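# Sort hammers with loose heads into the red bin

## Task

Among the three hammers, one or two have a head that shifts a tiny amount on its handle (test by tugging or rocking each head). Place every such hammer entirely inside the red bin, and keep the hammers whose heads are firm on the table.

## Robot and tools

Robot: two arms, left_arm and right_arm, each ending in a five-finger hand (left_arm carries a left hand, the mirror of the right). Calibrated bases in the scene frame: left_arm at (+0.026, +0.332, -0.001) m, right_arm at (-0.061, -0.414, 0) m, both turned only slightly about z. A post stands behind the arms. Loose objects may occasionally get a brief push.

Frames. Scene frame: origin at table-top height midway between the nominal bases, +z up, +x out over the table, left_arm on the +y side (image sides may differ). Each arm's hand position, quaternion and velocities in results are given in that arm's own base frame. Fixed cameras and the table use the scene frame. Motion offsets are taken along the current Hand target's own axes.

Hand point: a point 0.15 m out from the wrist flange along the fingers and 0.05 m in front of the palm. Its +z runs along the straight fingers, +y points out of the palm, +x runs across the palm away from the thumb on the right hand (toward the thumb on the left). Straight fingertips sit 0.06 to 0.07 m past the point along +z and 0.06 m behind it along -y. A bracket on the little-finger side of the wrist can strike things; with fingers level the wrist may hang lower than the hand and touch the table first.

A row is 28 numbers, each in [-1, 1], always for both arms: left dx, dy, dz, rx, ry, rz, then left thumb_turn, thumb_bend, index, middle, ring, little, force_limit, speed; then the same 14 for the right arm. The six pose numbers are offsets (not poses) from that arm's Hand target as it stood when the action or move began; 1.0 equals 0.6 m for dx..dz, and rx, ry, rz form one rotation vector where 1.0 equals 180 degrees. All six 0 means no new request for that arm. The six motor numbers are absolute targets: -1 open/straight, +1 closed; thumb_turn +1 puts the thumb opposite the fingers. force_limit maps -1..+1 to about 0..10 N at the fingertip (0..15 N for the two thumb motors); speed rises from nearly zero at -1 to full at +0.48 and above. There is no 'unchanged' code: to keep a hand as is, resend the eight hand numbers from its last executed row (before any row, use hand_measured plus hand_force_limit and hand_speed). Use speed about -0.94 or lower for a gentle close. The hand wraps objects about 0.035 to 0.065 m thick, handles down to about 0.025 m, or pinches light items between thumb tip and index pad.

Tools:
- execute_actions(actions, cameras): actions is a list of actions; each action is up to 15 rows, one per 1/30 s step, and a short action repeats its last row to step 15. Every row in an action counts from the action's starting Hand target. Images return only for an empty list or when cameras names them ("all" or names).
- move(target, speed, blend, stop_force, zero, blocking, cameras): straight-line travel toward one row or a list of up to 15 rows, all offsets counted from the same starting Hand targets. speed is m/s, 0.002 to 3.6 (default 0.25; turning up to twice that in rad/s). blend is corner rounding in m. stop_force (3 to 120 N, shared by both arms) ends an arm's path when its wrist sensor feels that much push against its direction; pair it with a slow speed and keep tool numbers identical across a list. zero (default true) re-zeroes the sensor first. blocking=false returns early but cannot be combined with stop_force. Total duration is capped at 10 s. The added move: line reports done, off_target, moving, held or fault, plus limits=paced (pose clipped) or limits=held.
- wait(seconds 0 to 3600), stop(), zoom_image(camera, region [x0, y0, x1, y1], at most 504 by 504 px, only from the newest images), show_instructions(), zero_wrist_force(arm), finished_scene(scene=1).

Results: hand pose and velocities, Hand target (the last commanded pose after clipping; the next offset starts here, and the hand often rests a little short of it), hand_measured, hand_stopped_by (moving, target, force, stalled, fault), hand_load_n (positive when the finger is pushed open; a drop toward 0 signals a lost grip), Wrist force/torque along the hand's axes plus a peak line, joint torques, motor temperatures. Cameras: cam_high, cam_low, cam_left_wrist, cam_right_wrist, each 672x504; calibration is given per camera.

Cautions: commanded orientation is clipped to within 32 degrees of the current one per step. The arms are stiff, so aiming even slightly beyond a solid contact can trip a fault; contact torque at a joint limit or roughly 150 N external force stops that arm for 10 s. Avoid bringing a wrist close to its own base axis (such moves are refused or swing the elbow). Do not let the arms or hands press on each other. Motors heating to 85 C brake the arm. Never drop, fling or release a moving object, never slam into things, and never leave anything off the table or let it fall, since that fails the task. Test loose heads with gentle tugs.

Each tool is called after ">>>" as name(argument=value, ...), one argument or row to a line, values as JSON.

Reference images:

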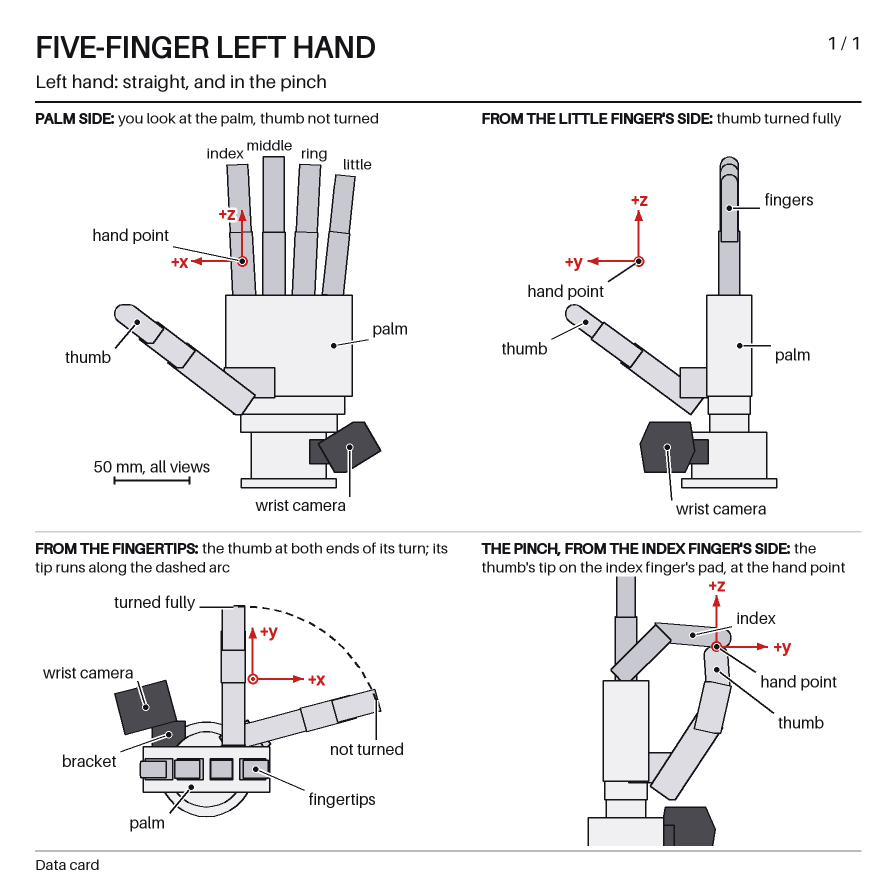

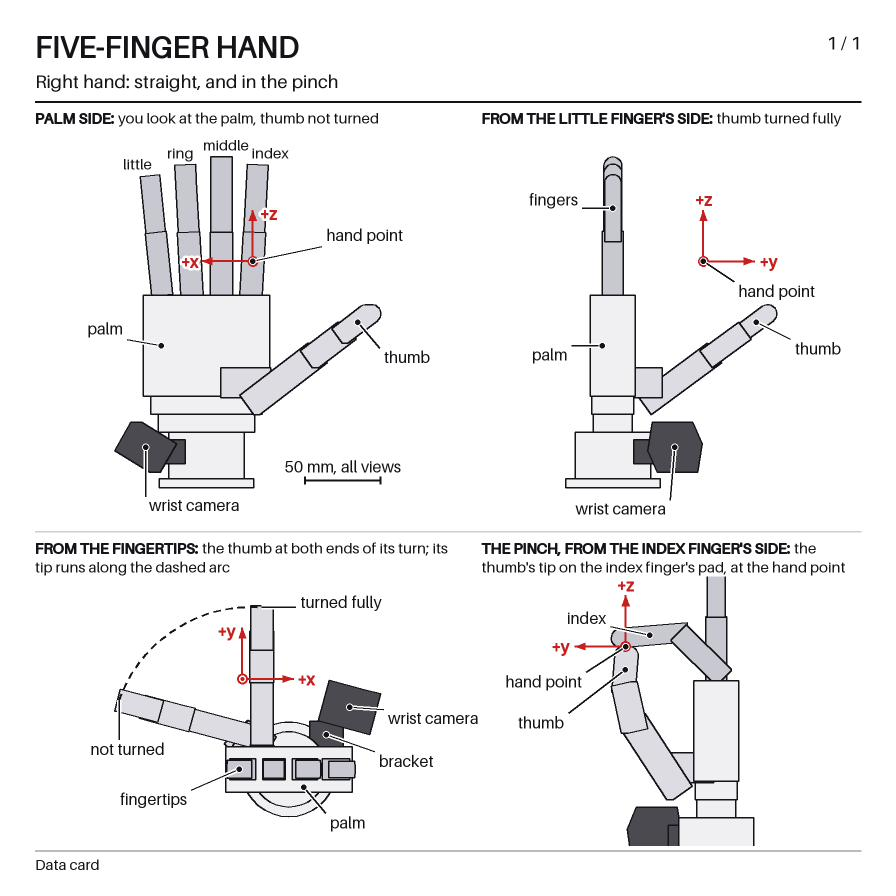

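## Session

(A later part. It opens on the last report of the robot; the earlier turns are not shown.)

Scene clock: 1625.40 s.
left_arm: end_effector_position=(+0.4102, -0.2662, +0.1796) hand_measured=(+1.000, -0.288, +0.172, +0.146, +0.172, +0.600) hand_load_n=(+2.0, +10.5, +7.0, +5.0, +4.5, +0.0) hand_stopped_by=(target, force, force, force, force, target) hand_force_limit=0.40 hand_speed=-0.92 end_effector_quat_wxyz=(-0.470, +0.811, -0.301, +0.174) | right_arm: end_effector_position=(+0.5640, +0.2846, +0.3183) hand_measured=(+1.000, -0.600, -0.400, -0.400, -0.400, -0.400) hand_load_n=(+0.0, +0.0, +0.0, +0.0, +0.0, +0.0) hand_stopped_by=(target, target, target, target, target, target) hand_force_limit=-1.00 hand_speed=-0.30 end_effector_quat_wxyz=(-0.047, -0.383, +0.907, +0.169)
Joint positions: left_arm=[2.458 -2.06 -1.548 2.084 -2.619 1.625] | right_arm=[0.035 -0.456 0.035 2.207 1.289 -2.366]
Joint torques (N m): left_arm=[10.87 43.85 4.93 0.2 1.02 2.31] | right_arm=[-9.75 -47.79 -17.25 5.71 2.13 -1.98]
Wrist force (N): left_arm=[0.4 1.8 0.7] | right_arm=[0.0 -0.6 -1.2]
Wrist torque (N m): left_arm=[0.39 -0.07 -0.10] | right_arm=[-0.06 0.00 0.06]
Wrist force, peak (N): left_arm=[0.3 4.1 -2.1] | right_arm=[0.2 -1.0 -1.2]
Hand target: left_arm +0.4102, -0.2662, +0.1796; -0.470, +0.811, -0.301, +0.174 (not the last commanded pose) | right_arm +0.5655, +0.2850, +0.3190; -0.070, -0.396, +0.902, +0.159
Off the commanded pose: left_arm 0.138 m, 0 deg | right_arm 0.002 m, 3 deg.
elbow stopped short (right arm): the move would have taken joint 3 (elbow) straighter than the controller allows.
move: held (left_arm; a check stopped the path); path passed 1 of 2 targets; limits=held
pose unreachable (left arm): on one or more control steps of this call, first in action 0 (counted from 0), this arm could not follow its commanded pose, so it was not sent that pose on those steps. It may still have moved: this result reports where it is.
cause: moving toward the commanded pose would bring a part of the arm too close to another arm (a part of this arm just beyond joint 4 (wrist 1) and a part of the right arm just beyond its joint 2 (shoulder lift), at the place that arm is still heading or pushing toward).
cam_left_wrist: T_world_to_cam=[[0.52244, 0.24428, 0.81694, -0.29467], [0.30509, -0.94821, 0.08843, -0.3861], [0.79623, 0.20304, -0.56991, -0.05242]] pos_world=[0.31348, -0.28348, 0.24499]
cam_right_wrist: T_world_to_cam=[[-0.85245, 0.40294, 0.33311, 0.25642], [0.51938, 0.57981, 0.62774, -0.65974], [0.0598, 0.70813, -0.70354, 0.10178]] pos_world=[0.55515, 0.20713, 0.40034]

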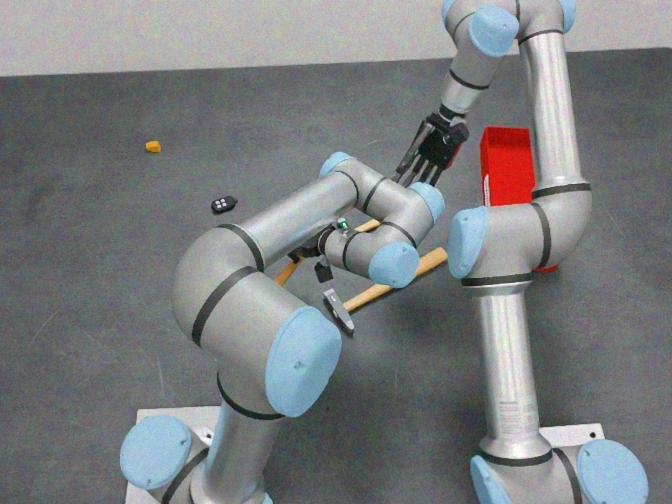

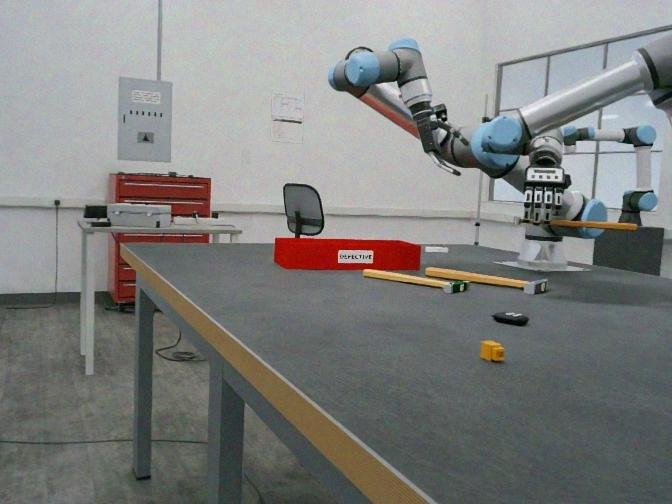

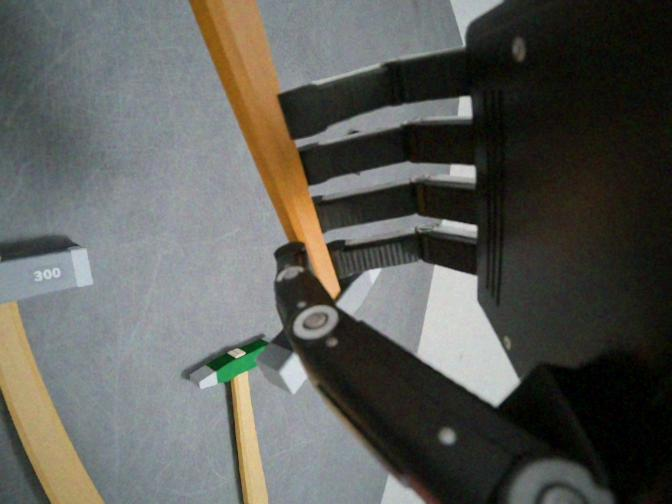

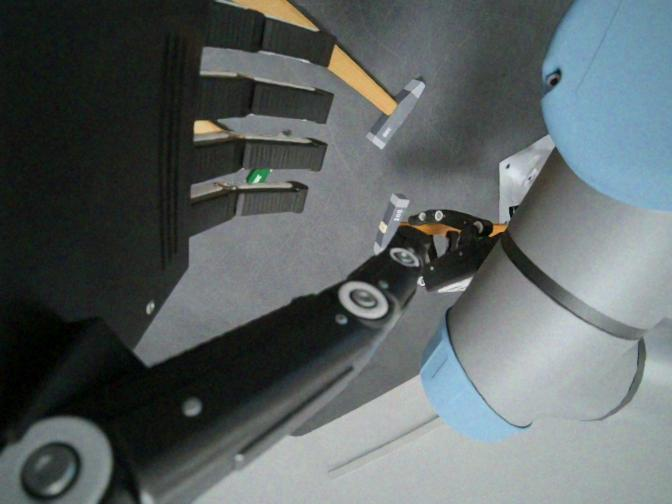

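>>> move(
  target=[0.0042,0.0258,-0.0446,0,0.3344,0.1931,1,0.1,0.6,0.5,0.6,0.6,0.4,-0.92,0,0,0,0,0,0,1,-0.6,-0.4,-0.4,-0.4,-0.4,-1,-0.3],
  speed=0.15,
  cameras=["cam_high","cam_low"],
)

Scene clock: 1668.77 s.
left_arm: end_effector_position=(+0.3919, -0.2913, +0.1795) hand_measured=(+1.000, -0.288, +0.172, +0.146, +0.172, +0.600) hand_load_n=(+2.0, +10.5, +7.0, +5.5, +4.5, +0.0) hand_stopped_by=(target, force, force, force, force, target) hand_force_limit=0.40 hand_speed=-0.92 end_effector_quat_wxyz=(+0.287, -0.495, +0.711, -0.410) | right_arm: end_effector_position=(+0.5640, +0.2846, +0.3183) hand_measured=(+1.000, -0.600, -0.400, -0.400, -0.400, -0.400) hand_load_n=(+0.0, +0.0, +0.0, +0.5, +0.0, +0.0) hand_stopped_by=(target, target, target, target, target, target) hand_force_limit=-1.00 hand_speed=-0.30 end_effector_quat_wxyz=(-0.047, -0.383, +0.907, +0.169)
Joint positions: left_arm=[2.883 -1.465 -2.048 2.987 -1.49 3.191] | right_arm=[0.035 -0.456 0.035 2.207 1.289 -2.366]
Joint torques (N m): left_arm=[10.63 21.67 8.23 -2.7 2.49 2.27] | right_arm=[-7.77 -48.03 -19.74 5.48 2.16 -1.89]
Wrist force (N): left_arm=[0.4 1.7 0.5] | right_arm=[-0.1 -0.4 -1.0]
Wrist torque (N m): left_arm=[0.38 -0.07 -0.11] | right_arm=[-0.06 0.01 0.05]
Wrist force, peak (N): left_arm=[0.5 2.1 0.9] | right_arm=[0.1 -0.7 -1.4]
Hand target: left_arm +0.3919, -0.2913, +0.1795; +0.287, -0.495, +0.711, -0.410 | right_arm +0.5655, +0.2850, +0.3190; -0.070, -0.396, +0.902, +0.159
Off the commanded pose: left_arm 0.000 m, 0 deg | right_arm 0.002 m, 3 deg.
elbow stopped short (right arm): the move would have taken joint 3 (elbow) straighter than the controller allows.
move: done

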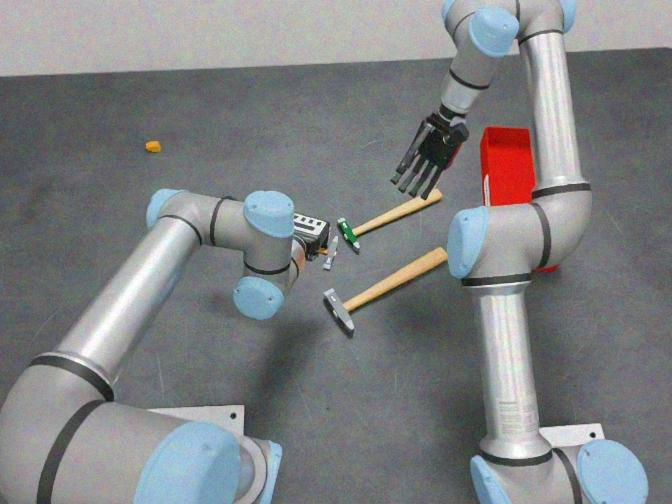

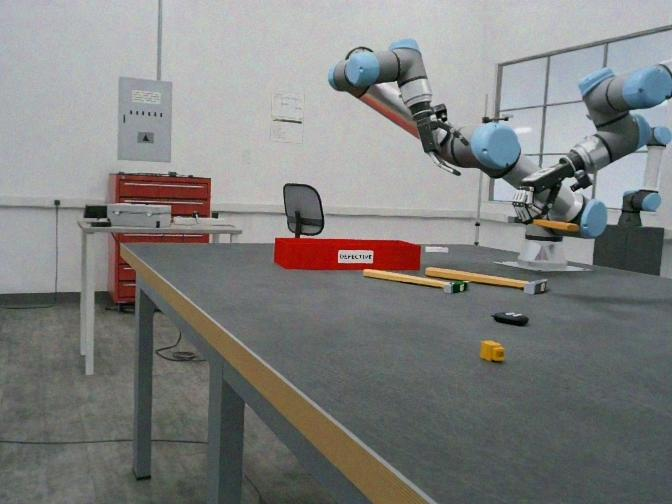

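>>> move(
  target=[0,0,0,0,0,0,1,0.1,0.6,0.5,0.6,0.6,0.4,-0.92,0.101,0.1783,0.0988,0,-0.1283,0.3525,1,-0.6,-0.4,-0.4,-0.4,-0.4,-1,-0.3],
  speed=0.15,
  cameras=["cam_high","cam_right_wrist"],
)

Scene clock: 1678.50 s.
left_arm: end_effector_position=(+0.3919, -0.2913, +0.1795) hand_measured=(+1.000, -0.288, +0.172, +0.146, +0.172, +0.600) hand_load_n=(+2.0, +10.5, +7.0, +5.5, +4.5, +0.0) hand_stopped_by=(target, force, force, force, force, target) hand_force_limit=0.40 hand_speed=-0.92 end_effector_quat_wxyz=(+0.287, -0.495, +0.711, -0.410) | right_arm: end_effector_position=(+0.4356, +0.3222, +0.2999) hand_measured=(+1.000, -0.600, -0.400, -0.400, -0.400, -0.400) hand_load_n=(+0.0, +0.0, +0.0, +0.0, +0.0, +0.0) hand_stopped_by=(target, target, target, target, target, target) hand_force_limit=-1.00 hand_speed=-0.30 end_effector_quat_wxyz=(+0.030, +0.172, +0.970, +0.171)
Joint positions: left_arm=[2.883 -1.465 -2.048 2.987 -1.49 3.191] | right_arm=[0.177 -1.344 1.457 1.276 1.27 -1.015]
Joint torques (N m): left_arm=[10.89 21.77 8.58 -2.67 2.6 2.29] | right_arm=[7.24 -41.1 -9.99 0.1 2.09 1.67]
Wrist force (N): left_arm=[0.5 1.6 0.8] | right_arm=[0.0 -0.8 -1.2]
Wrist torque (N m): left_arm=[0.34 -0.07 -0.09] | right_arm=[-0.12 -0.01 -0.15]
Wrist force, peak (N): left_arm=[0.6 2.1 0.6] | right_arm=[0.3 -1.1 -1.4]
Hand target: left_arm +0.3919, -0.2913, +0.1795; +0.287, -0.495, +0.711, -0.410 | right_arm +0.4356, +0.3222, +0.2999; +0.030, +0.172, +0.970, +0.171
Off the commanded pose: left_arm 0.000 m, 0 deg | right_arm 0.000 m, 0 deg.
move: done
cam_right_wrist: T_world_to_cam=[[0.02802, 0.93785, 0.34592, -0.42183], [0.76841, -0.24154, 0.59262, -0.43669], [0.63934, 0.24921, -0.72742, -0.02749]] pos_world=[0.36496, 0.29698, 0.38472]

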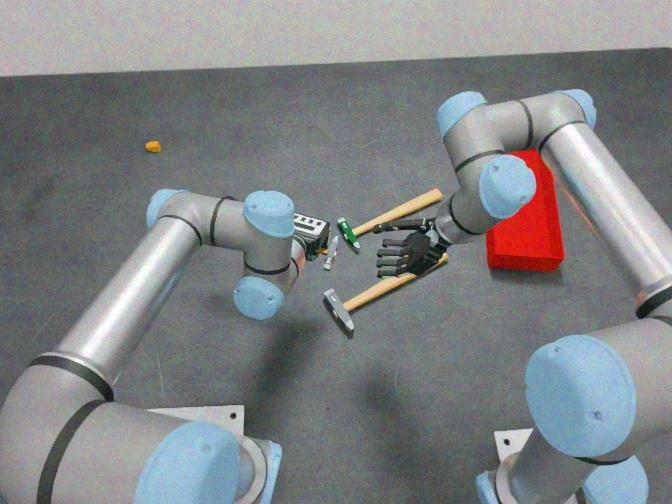

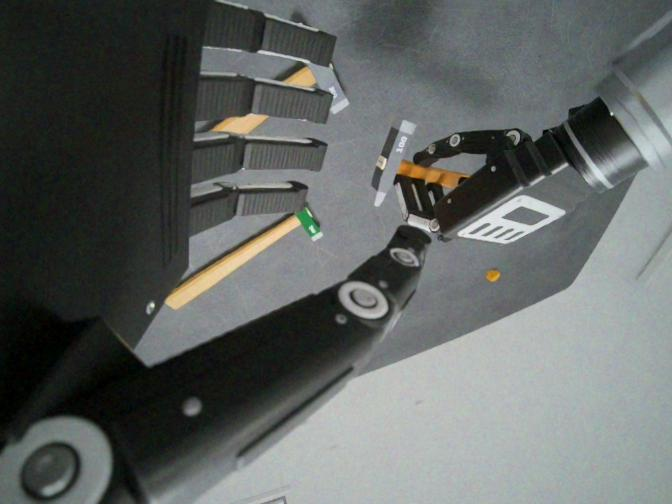

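>>> zoom_image(
  camera="cam_right_wrist",
  region=[330, 90, 480, 240],
)

>>> move(
  target=[0,0,0,0,0,0,1,0.1,0.6,0.5,0.6,0.6,0.4,-0.92,0,-0.0342,0.094,0,0,0,1,-0.6,-0.4,-0.4,-0.4,-0.4,-1,-0.3],
  speed=0.08,
  cameras=["cam_right_wrist"],
)

>>> zoom_image(
  camera="cam_right_wrist",
  region=[330, 90, 480, 240],
)

Scaled by 3.360 from the camera's image (finer frame: 960x720).

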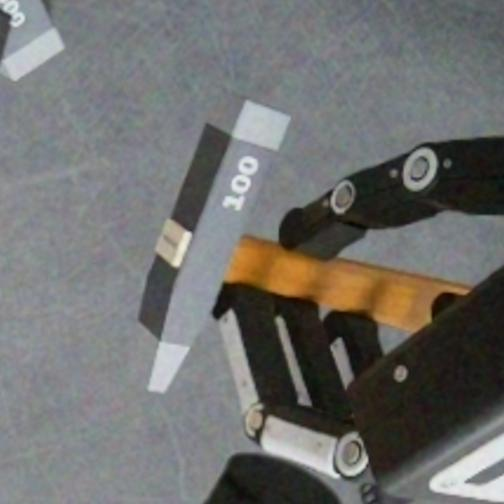

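Scene clock: 1687.87 s.
left_arm: end_effector_position=(+0.3919, -0.2913, +0.1795) hand_measured=(+1.000, -0.288, +0.172, +0.146, +0.172, +0.600) hand_load_n=(+2.0, +10.5, +7.0, +5.5, +4.5, +0.0) hand_stopped_by=(target, force, force, force, force, target) hand_force_limit=0.40 hand_speed=-0.92 end_effector_quat_wxyz=(+0.287, -0.495, +0.711, -0.410) | right_arm: end_effector_position=(+0.4356, +0.3223, +0.2399) hand_measured=(+1.000, -0.600, -0.400, -0.400, -0.400, -0.400) hand_load_n=(+0.5, +0.0, +0.5, +0.0, +0.0, +0.0) hand_stopped_by=(target, target, target, target, target, target) hand_force_limit=-1.00 hand_speed=-0.30 end_effector_quat_wxyz=(+0.030, +0.172, +0.970, +0.171)
Joint positions: left_arm=[2.883 -1.465 -2.048 2.987 -1.49 3.191] | right_arm=[0.177 -1.318 1.58 1.127 1.27 -1.015]
Joint torques (N m): left_arm=[10.62 21.64 8.01 -2.6 2.53 2.23] | right_arm=[8.54 -18.22 -9.77 -0.15 -1.61 1.4]
Wrist force (N): left_arm=[0.4 1.8 0.5] | right_arm=[0.1 -0.8 -1.3]
Wrist torque (N m): left_arm=[0.39 -0.08 -0.09] | right_arm=[-0.09 -0.01 -0.15]
Wrist force, peak (N): left_arm=[0.4 2.0 0.5] | right_arm=[0.2 -0.8 -1.7]
Hand target: left_arm +0.3919, -0.2913, +0.1795; +0.287, -0.495, +0.711, -0.410 | right_arm +0.4356, +0.3223, +0.2399; +0.030, +0.172, +0.970, +0.171
Off the commanded pose: left_arm 0.000 m, 0 deg | right_arm 0.000 m, 0 deg.
move: done
cam_right_wrist: T_world_to_cam=[[0.02797, 0.9379, 0.34578, -0.40112], [0.76835, -0.24144, 0.59274, -0.40116], [0.63941, 0.2491, -0.72739, -0.07116]] pos_world=[0.36496, 0.29708, 0.32472]

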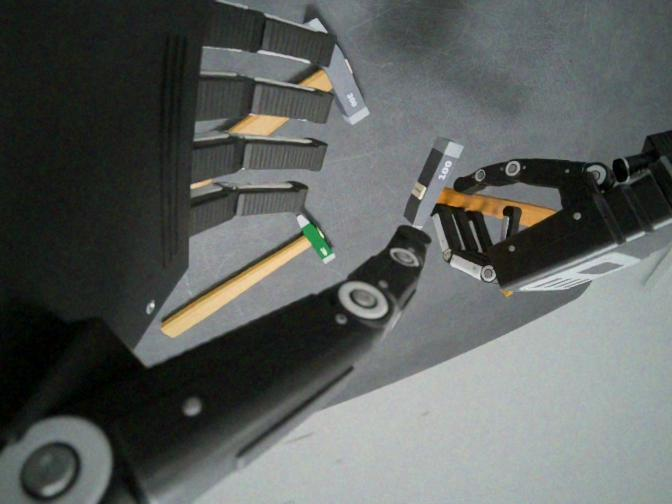

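Scaled by 3.360 from the camera's image (finer frame: 960x720).

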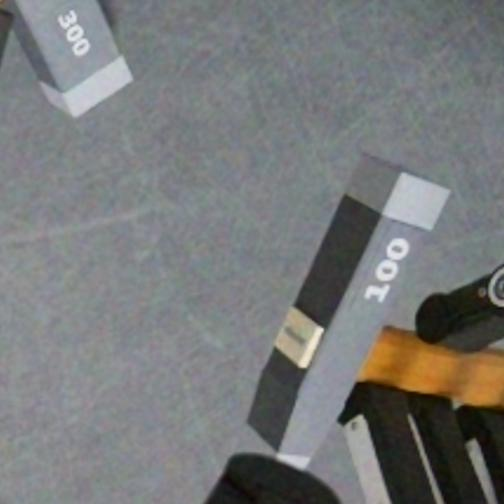

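>>> move(
  target=[0,0,0,0,0,0,1,0.1,0.6,0.5,0.6,0.6,0.4,-0.92,-0.023,0.0767,0.1027,0,0,0,1,-0.6,-0.4,-0.4,-0.4,-0.4,-1,-0.3],
  speed=0.06,
  cameras=["cam_right_wrist"],
)

>>> zoom_image(
  camera="cam_right_wrist",
  region=[330, 120, 582, 372],
)

Scene clock: 1736.73 s.
left_arm: end_effector_position=(+0.3919, -0.2913, +0.1795) hand_measured=(+1.000, -0.288, +0.172, +0.146, +0.172, +0.600) hand_load_n=(+2.0, +10.5, +7.0, +5.5, +4.5, +0.0) hand_stopped_by=(target, force, force, force, force, target) hand_force_limit=0.40 hand_speed=-0.92 end_effector_quat_wxyz=(+0.287, -0.495, +0.711, -0.410) | right_arm: end_effector_position=(+0.4707, +0.3779, +0.1978) hand_measured=(+1.000, -0.600, -0.400, -0.400, -0.400, -0.400) hand_load_n=(+0.0, +0.0, +0.0, +0.0, +0.0, +0.0) hand_stopped_by=(target, target, target, target, target, target) hand_force_limit=-1.00 hand_speed=-0.30 end_effector_quat_wxyz=(+0.030, +0.172, +0.970, +0.171)
Joint positions: left_arm=[2.883 -1.465 -2.048 2.987 -1.49 3.191] | right_arm=[0.287 -1.154 1.458 1.052 1.292 -0.902]
Joint torques (N m): left_arm=[10.68 21.36 8.59 -2.49 2.5 2.26] | right_arm=[7.86 -25.86 -27.27 -0.21 2.01 1.69]
Wrist force (N): left_arm=[0.4 1.8 0.6] | right_arm=[-0.1 -0.5 -1.3]
Wrist torque (N m): left_arm=[0.39 -0.07 -0.10] | right_arm=[-0.08 0.02 -0.15]
Wrist force, peak (N): left_arm=[0.5 2.1 0.2] | right_arm=[0.1 -1.0 -1.5]
Hand target: left_arm +0.3919, -0.2913, +0.1795; +0.287, -0.495, +0.711, -0.410 | right_arm +0.4707, +0.3780, +0.1978; +0.030, +0.172, +0.970, +0.171
Off the commanded pose: left_arm 0.000 m, 0 deg | right_arm 0.000 m, 0 deg.
move: done
cam_right_wrist: T_world_to_cam=[[0.02807, 0.93787, 0.34586, -0.43974], [0.76835, -0.24157, 0.59269, -0.38969], [0.63942, 0.2491, -0.72739, -0.13808]] pos_world=[0.40006, 0.35268, 0.28262]

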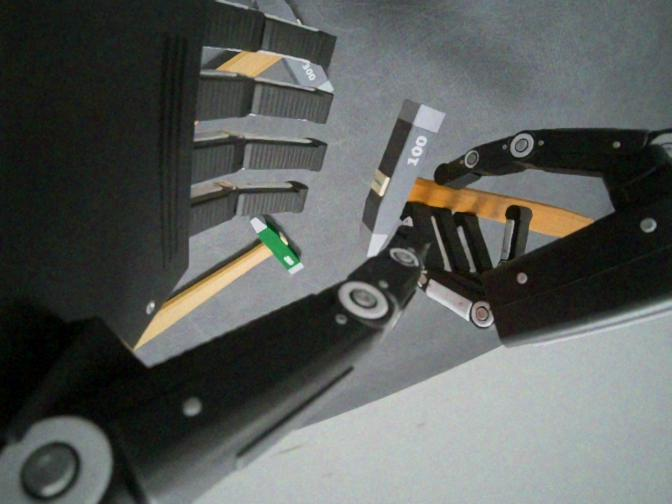

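Scaled by 2.000 from the camera's image (finer frame: 960x720).

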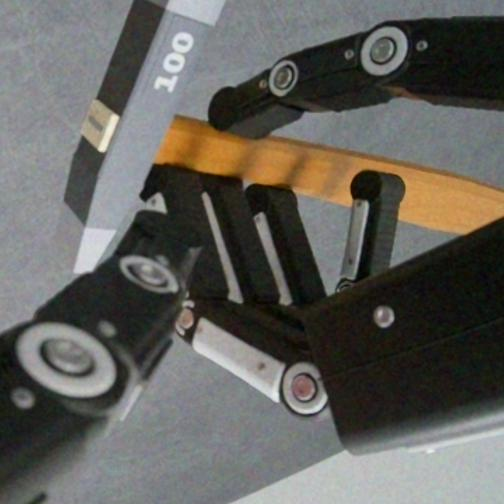

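>>> move(
  target=[0,0,0,0,0,0,1,0.1,0.6,0.5,0.6,0.6,0.4,-0.92,0.0003,0.0423,0.0686,0,0,0,1,-0.6,-0.4,-0.4,-0.4,-0.4,-1,-0.3],
  speed=0.03,
  stop_force=4,
  cameras=["cam_right_wrist","cam_left_wrist"],
)

>>> zoom_image(
  camera="cam_right_wrist",
  region=[330, 70, 582, 322],
)

Scene clock: 1758.73 s.
left_arm: end_effector_position=(+0.3919, -0.2913, +0.1795) hand_measured=(+1.000, -0.288, +0.172, +0.146, +0.172, +0.600) hand_load_n=(+2.0, +10.5, +7.0, +5.5, +4.5, +0.0) hand_stopped_by=(target, force, force, force, force, target) hand_force_limit=0.40 hand_speed=-0.92 end_effector_quat_wxyz=(+0.287, -0.495, +0.711, -0.410) | right_arm: end_effector_position=(+0.4836, +0.4136, +0.1678) hand_measured=(+1.000, -0.600, -0.400, -0.400, -0.400, -0.400) hand_load_n=(+0.0, +0.0, +0.0, +0.0, +0.0, +0.0) hand_stopped_by=(target, target, target, target, target, target) hand_force_limit=-1.00 hand_speed=-0.30 end_effector_quat_wxyz=(+0.030, +0.172, +0.970, +0.171)
Joint positions: left_arm=[2.883 -1.465 -2.048 2.987 -1.49 3.191] | right_arm=[0.351 -1.061 1.394 1.006 1.306 -0.837]
Joint torques (N m): left_arm=[10.47 21.63 8.38 -2.52 2.49 2.15] | right_arm=[8.29 -29.64 -26.4 -0.42 2.29 1.65]
Wrist force (N): left_arm=[0.5 1.5 0.8] | right_arm=[-0.1 -0.8 -1.2]
Wrist torque (N m): left_arm=[0.33 -0.08 -0.08] | right_arm=[-0.12 0.01 -0.17]
Wrist force, peak (N): left_arm=[0.3 2.2 0.5] | right_arm=[0.3 -1.0 -1.4]
Hand target: left_arm +0.3919, -0.2913, +0.1795; +0.287, -0.495, +0.711, -0.410 | right_arm +0.4836, +0.4136, +0.1678; +0.030, +0.172, +0.970, +0.171
Off the commanded pose: left_arm 0.000 m, 0 deg | right_arm 0.000 m, 0 deg.
move: done
cam_left_wrist: T_world_to_cam=[[0.41271, -0.40561, 0.81557, -0.4249], [-0.78128, -0.61794, 0.08803, 0.11775], [0.46827, -0.67352, -0.57193, -0.15925]] pos_world=[0.34193, -0.20684, 0.24509]
cam_right_wrist: T_world_to_cam=[[0.02808, 0.93787, 0.34585, -0.46321], [0.7684, -0.24155, 0.59264, -0.37321], [0.63936, 0.24912, -0.72744, -0.17701]] pos_world=[0.41296, 0.38838, 0.25262]
Images, in order (width x height): cam_left_wrist 672x504, cam_right_wrist 672x504.

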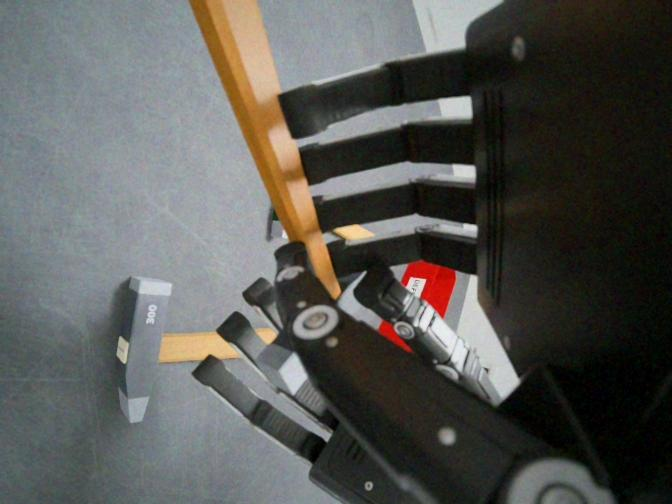

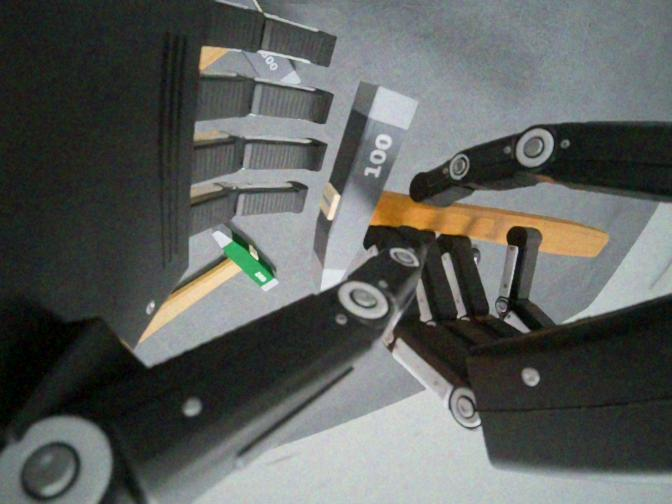

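Scaled by 2.000 from the camera's image (finer frame: 960x720).

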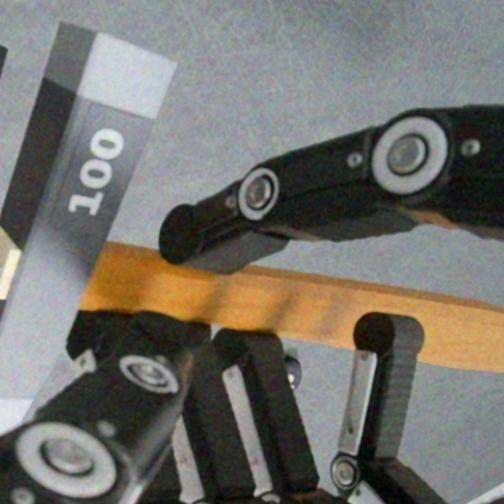

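>>> move(
  target=[0,0,0,0,0,0,1,0.1,0.6,0.5,0.6,0.6,0.4,-0.92,0,0,0,0,0,0,1,-0.5,-0.15,-0.15,-0.15,-0.4,-0.9,-0.7],
  cameras=["cam_right_wrist","cam_left_wrist"],
)

>>> zoom_image(
  camera="cam_left_wrist",
  region=[150, 220, 402, 472],
)

Scene clock: 1777.23 s.
left_arm: end_effector_position=(+0.3919, -0.2913, +0.1795) hand_measured=(+1.000, -0.288, +0.172, +0.146, +0.172, +0.600) hand_load_n=(+2.0, +10.5, +7.0, +5.5, +4.0, +0.0) hand_stopped_by=(target, force, force, force, force, target) hand_force_limit=0.40 hand_speed=-0.92 end_effector_quat_wxyz=(+0.287, -0.495, +0.711, -0.410) | right_arm: end_effector_position=(+0.4836, +0.4136, +0.1678) hand_measured=(+1.000, -0.500, -0.150, -0.150, -0.150, -0.400) hand_load_n=(+0.0, +0.0, +0.0, +0.0, +0.0, +0.0) hand_stopped_by=(target, target, target, target, target, target) hand_force_limit=-0.90 hand_speed=-0.70 end_effector_quat_wxyz=(+0.030, +0.172, +0.970, +0.171)
Joint positions: left_arm=[2.883 -1.465 -2.048 2.987 -1.49 3.191] | right_arm=[0.351 -1.061 1.394 1.006 1.306 -0.837]
Joint torques (N m): left_arm=[10.48 21.22 8.28 -2.47 2.45 2.13] | right_arm=[8.34 -28.81 -24.19 -0.15 1.8 1.91]
Wrist force (N): left_arm=[0.4 1.8 0.5] | right_arm=[0.3 -0.7 -1.2]
Wrist torque (N m): left_arm=[0.39 -0.07 -0.10] | right_arm=[-0.11 -0.04 -0.14]
Wrist force, peak (N): left_arm=[0.7 2.0 0.6] | right_arm=[0.0 -0.8 -1.6]
Hand target: left_arm +0.3919, -0.2913, +0.1795; +0.287, -0.495, +0.711, -0.410 | right_arm +0.4836, +0.4136, +0.1678; +0.030, +0.172, +0.970, +0.171
Off the commanded pose: left_arm 0.000 m, 0 deg | right_arm 0.000 m, 0 deg.
move: done
cam_left_wrist: T_world_to_cam=[[0.41271, -0.40561, 0.81557, -0.4249], [-0.78128, -0.61794, 0.08803, 0.11775], [0.46827, -0.67352, -0.57193, -0.15925]] pos_world=[0.34193, -0.20684, 0.24509]
cam_right_wrist: T_world_to_cam=[[0.02807, 0.93787, 0.34586, -0.4633], [0.76835, -0.24157, 0.59269, -0.37317], [0.63942, 0.2491, -0.72739, -0.17707]] pos_world=[0.41296, 0.38848, 0.25262]
Images, in order (width x height): cam_left_wrist 672x504, cam_right_wrist 672x504.

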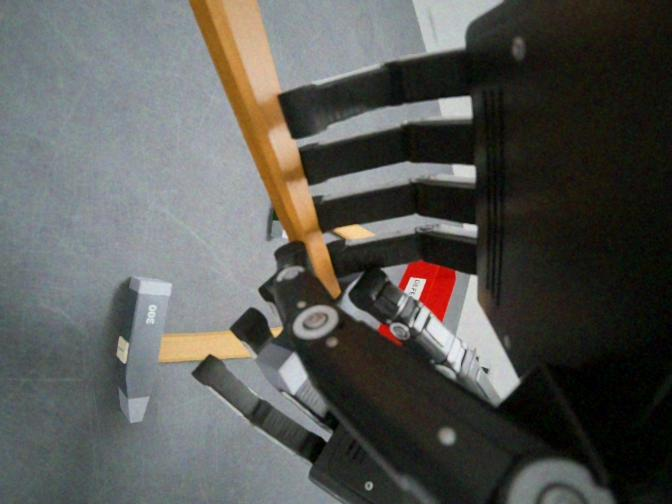

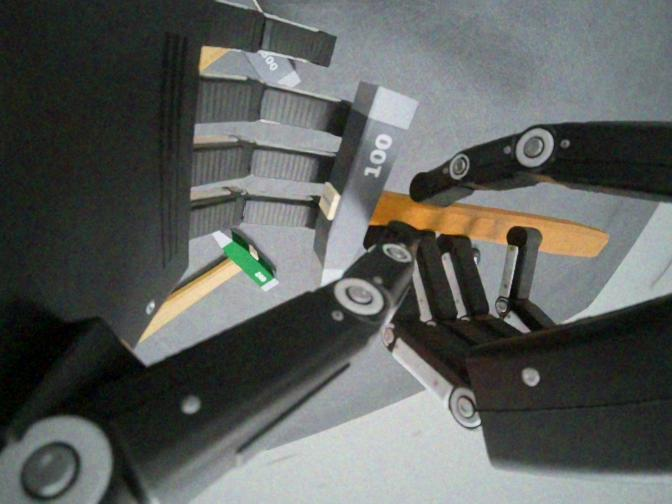

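Scaled by 2.000 from the camera's image (finer frame: 960x720).

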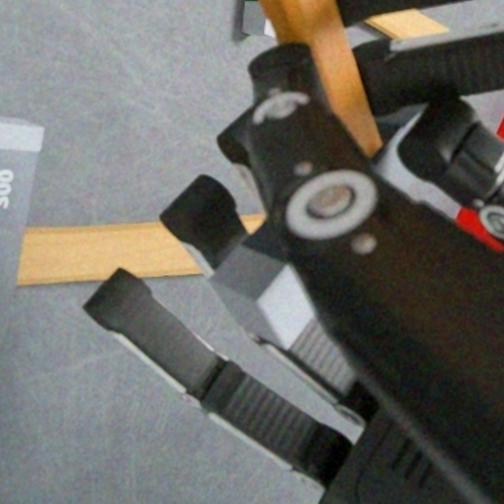

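>>> move(
  target=[0,0,0,0,0,0,1,0.1,0.6,0.5,0.6,0.6,0.4,-0.92,0,0,0,0,0,0,1,-0.05,0.4,0.4,0.4,-0.4,-0.6,-0.92],
  cameras=["cam_right_wrist","cam_left_wrist"],
)

>>> zoom_image(
  camera="cam_left_wrist",
  region=[150, 220, 402, 472],
)

Scene clock: 1786.40 s.
left_arm: end_effector_position=(+0.3919, -0.2913, +0.1795) hand_measured=(+1.000, -0.288, +0.172, +0.146, +0.172, +0.600) hand_load_n=(+1.0, +10.0, +8.0, +6.0, +2.5, +0.0) hand_stopped_by=(target, force, force, force, force, target) hand_force_limit=0.40 hand_speed=-0.92 end_effector_quat_wxyz=(+0.287, -0.495, +0.711, -0.410) | right_arm: end_effector_position=(+0.4836, +0.4136, +0.1678) hand_measured=(+1.000, -0.306, +0.096, +0.080, +0.134, -0.400) hand_load_n=(+0.0, +4.0, +2.0, +0.0, +1.5, +0.0) hand_stopped_by=(target, force, force, force, force, target) hand_force_limit=-0.60 hand_speed=-0.92 end_effector_quat_wxyz=(+0.030, +0.172, +0.970, +0.171)
Joint positions: left_arm=[2.883 -1.465 -2.048 2.987 -1.49 3.191] | right_arm=[0.351 -1.061 1.394 1.006 1.306 -0.837]
Joint torques (N m): left_arm=[9.04 19.94 8.98 -2.5 1.92 2.15] | right_arm=[6.8 -31.72 -12.65 2.59 -1.48 1.39]
Wrist force (N): left_arm=[1.2 1.2 1.2] | right_arm=[0.9 0.0 -0.9]
Wrist torque (N m): left_arm=[0.39 -0.14 -0.07] | right_arm=[-0.01 -0.03 -0.15]
Wrist force, peak (N): left_arm=[0.7 2.7 1.8] | right_arm=[2.4 -1.8 0.2]
Hand target: left_arm +0.3919, -0.2913, +0.1795; +0.287, -0.495, +0.711, -0.410 | right_arm +0.4836, +0.4136, +0.1678; +0.030, +0.172, +0.970, +0.171
Off the commanded pose: left_arm 0.000 m, 0 deg | right_arm 0.000 m, 0 deg.
move: done
cam_left_wrist: T_world_to_cam=[[0.41271, -0.40561, 0.81557, -0.4249], [-0.78128, -0.61794, 0.08803, 0.11775], [0.46827, -0.67352, -0.57193, -0.15925]] pos_world=[0.34193, -0.20684, 0.24509]
cam_right_wrist: T_world_to_cam=[[0.02807, 0.93787, 0.34586, -0.4633], [0.76835, -0.24157, 0.59269, -0.37317], [0.63942, 0.2491, -0.72739, -0.17707]] pos_world=[0.41296, 0.38848, 0.25262]
Images, in order (width x height): cam_left_wrist 672x504, cam_right_wrist 672x504.

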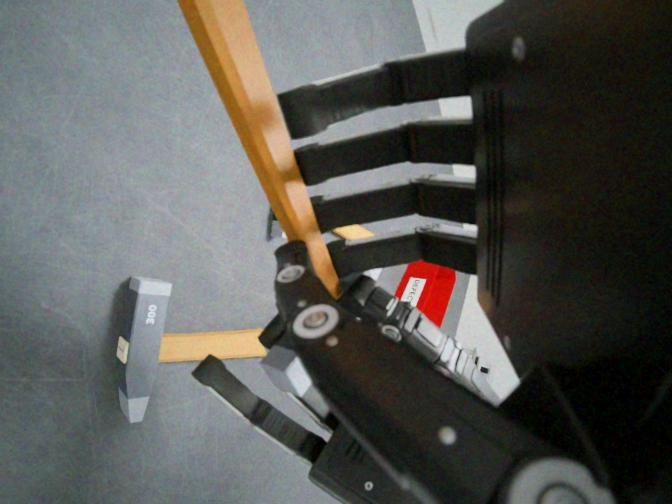

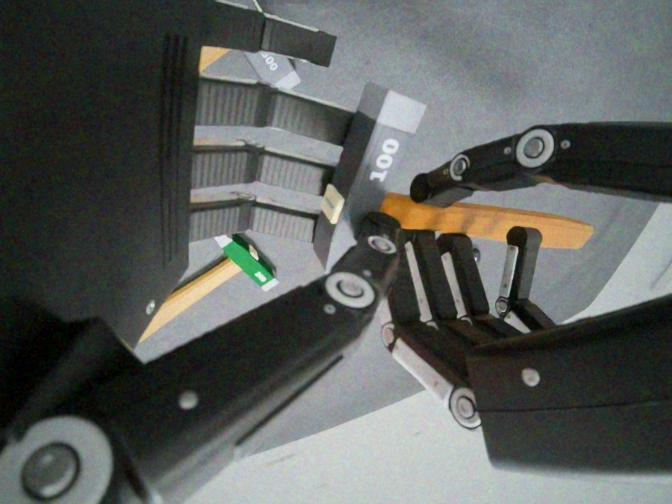

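Scaled by 2.000 from the camera's image (finer frame: 960x720).

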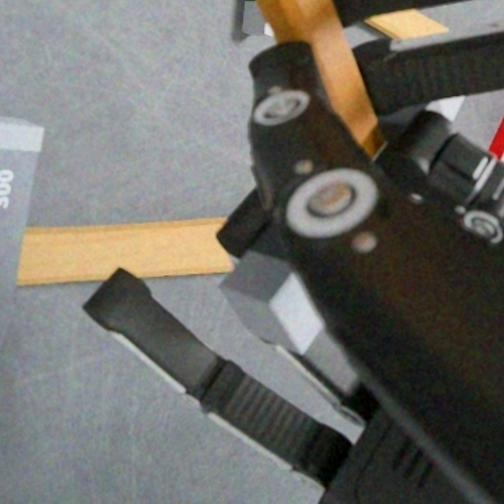

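>>> zoom_image(
  camera="cam_right_wrist",
  region=[290, 70, 470, 320],
)

Scaled by 2.016 from the camera's image (finer frame: 960x720).

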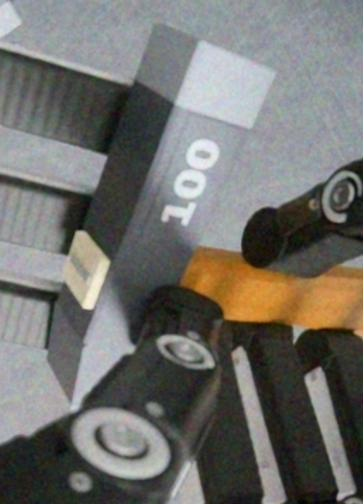

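>>> zoom_image(
  camera="cam_right_wrist",
  region=[305, 150, 385, 230],
)

Scaled by 6.300 from the camera's image (finer frame: 960x720).

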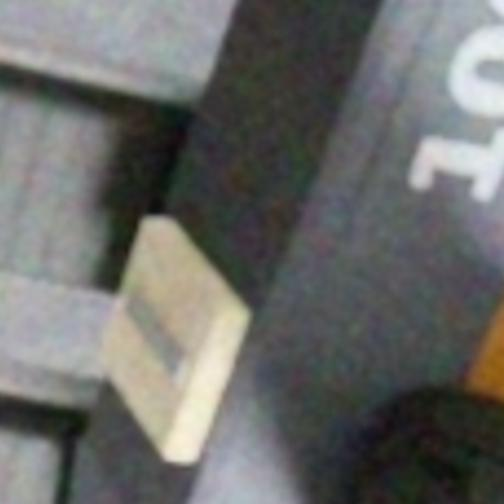

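>>> move(
  target=[0,0,0,0,0,0,1,0.1,0.6,0.5,0.6,0.6,0.4,-0.92,0,0,0,0,0,0,1,0.1,0.6,0.6,0.6,-0.4,0.1,-0.92],
  cameras=["cam_right_wrist","cam_left_wrist"],
)

>>> zoom_image(
  camera="cam_right_wrist",
  region=[305, 150, 385, 230],
)

Scene clock: 1814.23 s.
left_arm: end_effector_position=(+0.3919, -0.2913, +0.1795) hand_measured=(+1.000, -0.288, +0.172, +0.146, +0.174, +0.600) hand_load_n=(+1.0, +9.5, +7.5, +6.0, +0.5, +0.0) hand_stopped_by=(target, force, force, force, force, target) hand_force_limit=0.40 hand_speed=-0.92 end_effector_quat_wxyz=(+0.287, -0.495, +0.711, -0.410) | right_arm: end_effector_position=(+0.4836, +0.4136, +0.1678) hand_measured=(+1.000, -0.300, +0.108, +0.108, +0.146, -0.400) hand_load_n=(+0.0, +9.0, +6.0, +6.0, +5.5, +0.0) hand_stopped_by=(target, force, force, force, force, target) hand_force_limit=0.10 hand_speed=-0.92 end_effector_quat_wxyz=(+0.030, +0.172, +0.970, +0.171)
Joint positions: left_arm=[2.883 -1.465 -2.048 2.987 -1.49 3.191] | right_arm=[0.351 -1.061 1.394 1.006 1.306 -0.837]
Joint torques (N m): left_arm=[5.36 13.18 11 -2.49 -0.06 2.05] | right_arm=[5.33 -38.04 -11.35 3.8 -1.7 1.66]
Wrist force (N): left_arm=[0.6 -2.2 0.5] | right_arm=[1.7 -2.0 1.0]
Wrist torque (N m): left_arm=[0.18 -0.11 -0.12] | right_arm=[-0.19 -0.12 -0.15]
Wrist force, peak (N): left_arm=[0.5 -2.4 0.8] | right_arm=[2.0 -2.2 1.2]
Hand target: left_arm +0.3919, -0.2913, +0.1795; +0.287, -0.495, +0.711, -0.410 | right_arm +0.4836, +0.4136, +0.1678; +0.030, +0.172, +0.970, +0.171
Off the commanded pose: left_arm 0.000 m, 0 deg | right_arm 0.000 m, 0 deg.
move: done
cam_left_wrist: T_world_to_cam=[[0.41271, -0.40561, 0.81557, -0.4249], [-0.78128, -0.61794, 0.08803, 0.11775], [0.46827, -0.67352, -0.57193, -0.15925]] pos_world=[0.34193, -0.20684, 0.24509]
cam_right_wrist: T_world_to_cam=[[0.02808, 0.93787, 0.34585, -0.46318], [0.7684, -0.24155, 0.59264, -0.37315], [0.63936, 0.24912, -0.72744, -0.17709]] pos_world=[0.41296, 0.38838, 0.25252]
Images, in order (width x height): cam_left_wrist 672x504, cam_right_wrist 672x504.

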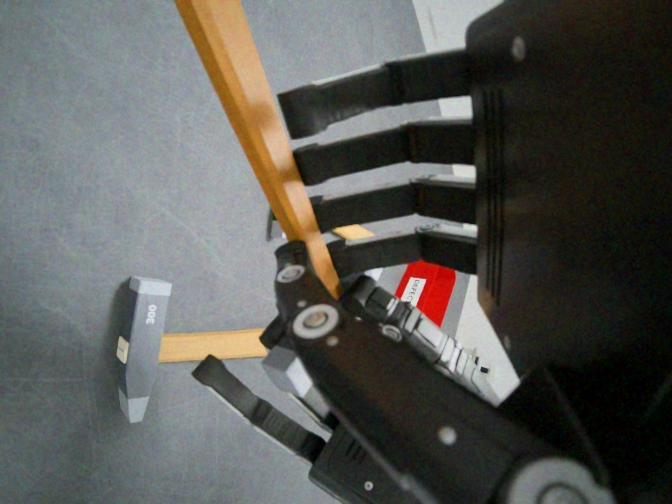

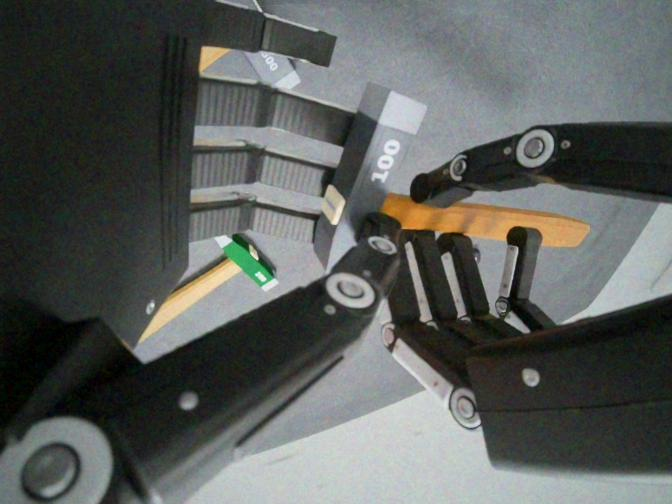

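Scaled by 6.300 from the camera's image (finer frame: 960x720).

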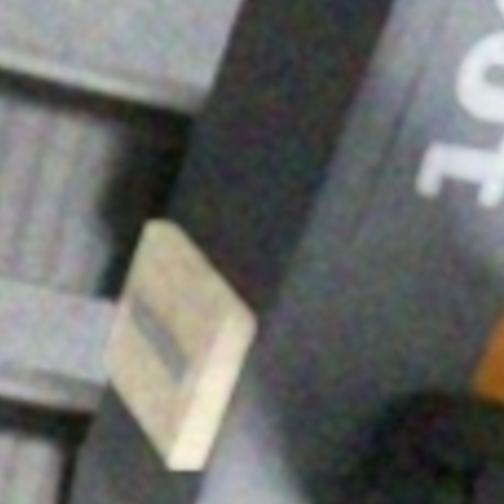

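>>> move(
  target=[0,0,0,0,0,0,1,0.1,0.6,0.5,0.6,0.6,0.4,-0.92,0,-0.00047,-0.000171,0,0,0,1,0.1,0.6,0.6,0.6,-0.4,0.1,-0.92],
)

>>> move(
  target=[0,0,0,0,0,0,1,0.1,0.6,0.5,0.6,0.6,0.4,-0.92,0,-0.00047,-0.000171,0,0,0,1,0.1,0.6,0.6,0.6,-0.4,0.1,-0.92],
)

>>> move(
  target=[0,0,0,0,0,0,1,0.1,0.6,0.5,0.6,0.6,0.4,-0.92,0,-0.00047,-0.000171,0,0,0,1,0.1,0.6,0.6,0.6,-0.4,0.1,-0.92],
  cameras=["cam_right_wrist"],
)

>>> zoom_image(
  camera="cam_right_wrist",
  region=[305, 150, 385, 230],
)

Scene clock: 1826.47 s.
left_arm: end_effector_position=(+0.3919, -0.2913, +0.1795) hand_measured=(+1.000, -0.288, +0.172, +0.146, +0.174, +0.600) hand_load_n=(+1.0, +10.0, +7.5, +6.0, +1.0, +0.0) hand_stopped_by=(target, force, force, force, force, target) hand_force_limit=0.40 hand_speed=-0.92 end_effector_quat_wxyz=(+0.287, -0.495, +0.711, -0.410) | right_arm: end_effector_position=(+0.4835, +0.4134, +0.1678) hand_measured=(+1.000, -0.300, +0.108, +0.108, +0.146, -0.400) hand_load_n=(+0.0, +9.5, +5.5, +6.0, +6.0, +0.0) hand_stopped_by=(target, force, force, force, force, target) hand_force_limit=0.10 hand_speed=-0.92 end_effector_quat_wxyz=(+0.030, +0.172, +0.970, +0.171)
Joint positions: left_arm=[2.883 -1.465 -2.048 2.987 -1.49 3.191] | right_arm=[0.351 -1.062 1.395 1.006 1.306 -0.837]
Joint torques (N m): left_arm=[1.28 8.48 12.12 -2.56 -2.09 2.15] | right_arm=[-10.83 -53.66 -8.27 -0.34 -2.09 -2.06]
Wrist force (N): left_arm=[1.6 -0.7 0.5] | right_arm=[1.1 -0.1 0.5]
Wrist torque (N m): left_arm=[0.24 -0.15 -0.12] | right_arm=[-0.07 -0.11 -0.05]
Wrist force, peak (N): left_arm=[0.5 -2.5 0.5] | right_arm=[2.2 -2.2 1.1]
Hand target: left_arm +0.3919, -0.2913, +0.1795; +0.287, -0.495, +0.711, -0.410 | right_arm +0.4835, +0.4134, +0.1678; +0.030, +0.172, +0.970, +0.171
Off the commanded pose: left_arm 0.000 m, 0 deg | right_arm 0.000 m, 0 deg.
move: done

Scene clock: 1826.97 s.
left_arm: end_effector_position=(+0.3919, -0.2913, +0.1795) hand_measured=(+1.000, -0.288, +0.172, +0.146, +0.174, +0.600) hand_load_n=(+1.0, +9.5, +7.5, +6.0, +1.0, +0.0) hand_stopped_by=(target, force, force, force, force, target) hand_force_limit=0.40 hand_speed=-0.92 end_effector_quat_wxyz=(+0.287, -0.495, +0.711, -0.410) | right_arm: end_effector_position=(+0.4834, +0.4131, +0.1678) hand_measured=(+1.000, -0.300, +0.108, +0.108, +0.146, -0.400) hand_load_n=(+0.0, +9.5, +5.5, +6.0, +6.0, +0.0) hand_stopped_by=(target, force, force, force, force, target) hand_force_limit=0.10 hand_speed=-0.92 end_effector_quat_wxyz=(+0.030, +0.172, +0.970, +0.171)
Joint positions: left_arm=[2.883 -1.465 -2.048 2.987 -1.49 3.191] | right_arm=[0.35 -1.062 1.396 1.006 1.306 -0.838]
Joint torques (N m): left_arm=[0.7 8.23 12.57 -2.55 -2.35 2.09] | right_arm=[-11.2 -53.82 -9.14 -0.3 -2.87 -2.32]
Wrist force (N): left_arm=[1.6 -0.4 1.0] | right_arm=[1.4 0.0 0.2]
Wrist torque (N m): left_arm=[0.26 -0.14 -0.13] | right_arm=[-0.07 -0.11 0.01]
Wrist force, peak (N): left_arm=[1.8 -0.4 0.9] | right_arm=[1.7 0.4 0.4]
Hand target: left_arm +0.3919, -0.2913, +0.1795; +0.287, -0.495, +0.711, -0.410 | right_arm +0.4834, +0.4131, +0.1678; +0.030, +0.172, +0.970, +0.171
Off the commanded pose: left_arm 0.000 m, 0 deg | right_arm 0.000 m, 0 deg.
move: done

Scene clock: 1827.47 s.
left_arm: end_effector_position=(+0.3919, -0.2913, +0.1795) hand_measured=(+1.000, -0.288, +0.172, +0.146, +0.174, +0.600) hand_load_n=(+1.0, +9.5, +7.5, +6.0, +1.0, +0.0) hand_stopped_by=(target, force, force, force, force, target) hand_force_limit=0.40 hand_speed=-0.92 end_effector_quat_wxyz=(+0.287, -0.495, +0.711, -0.410) | right_arm: end_effector_position=(+0.4833, +0.4128, +0.1678) hand_measured=(+1.000, -0.300, +0.108, +0.108, +0.146, -0.400) hand_load_n=(+0.0, +9.5, +5.5, +6.0, +5.5, +0.0) hand_stopped_by=(target, force, force, force, force, target) hand_force_limit=0.10 hand_speed=-0.92 end_effector_quat_wxyz=(+0.030, +0.172, +0.970, +0.171)
Joint positions: left_arm=[2.883 -1.465 -2.048 2.987 -1.49 3.191] | right_arm=[0.35 -1.063 1.397 1.005 1.306 -0.838]
Joint torques (N m): left_arm=[0.01 8.15 13.36 -2.5 -2.21 2.14] | right_arm=[-11.22 -52.62 -9.87 -0.43 -2.62 -2.12]
Wrist force (N): left_arm=[1.8 -0.1 1.0] | right_arm=[1.6 0.1 0.2]
Wrist torque (N m): left_arm=[0.30 -0.17 -0.12] | right_arm=[-0.08 -0.14 0.10]
Wrist force, peak (N): left_arm=[1.9 0.0 0.9] | right_arm=[1.9 0.3 0.0]
Hand target: left_arm +0.3919, -0.2913, +0.1795; +0.287, -0.495, +0.711, -0.410 | right_arm +0.4833, +0.4128, +0.1678; +0.030, +0.172, +0.970, +0.171
Off the commanded pose: left_arm 0.000 m, 0 deg | right_arm 0.000 m, 0 deg.
move: done
cam_right_wrist: T_world_to_cam=[[0.02808, 0.93787, 0.34585, -0.46245], [0.7684, -0.24155, 0.59264, -0.37317], [0.63936, 0.24912, -0.72744, -0.17662]] pos_world=[0.41266, 0.38758, 0.25262]

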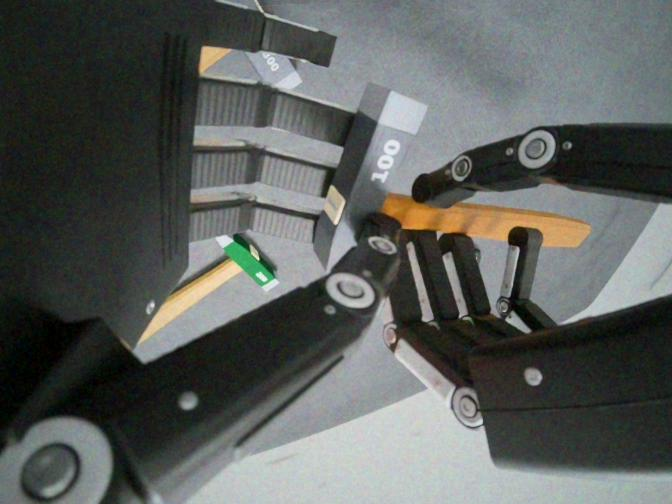

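Scaled by 6.300 from the camera's image (finer frame: 960x720).

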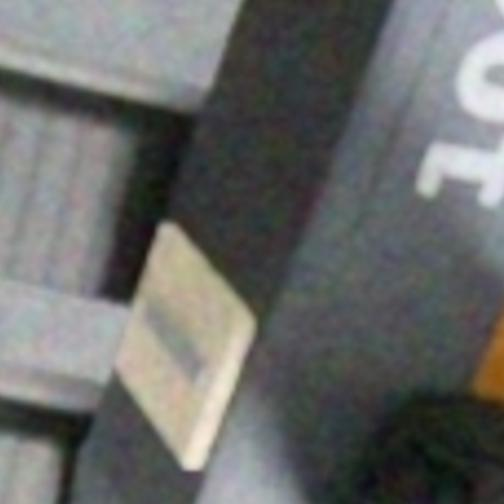

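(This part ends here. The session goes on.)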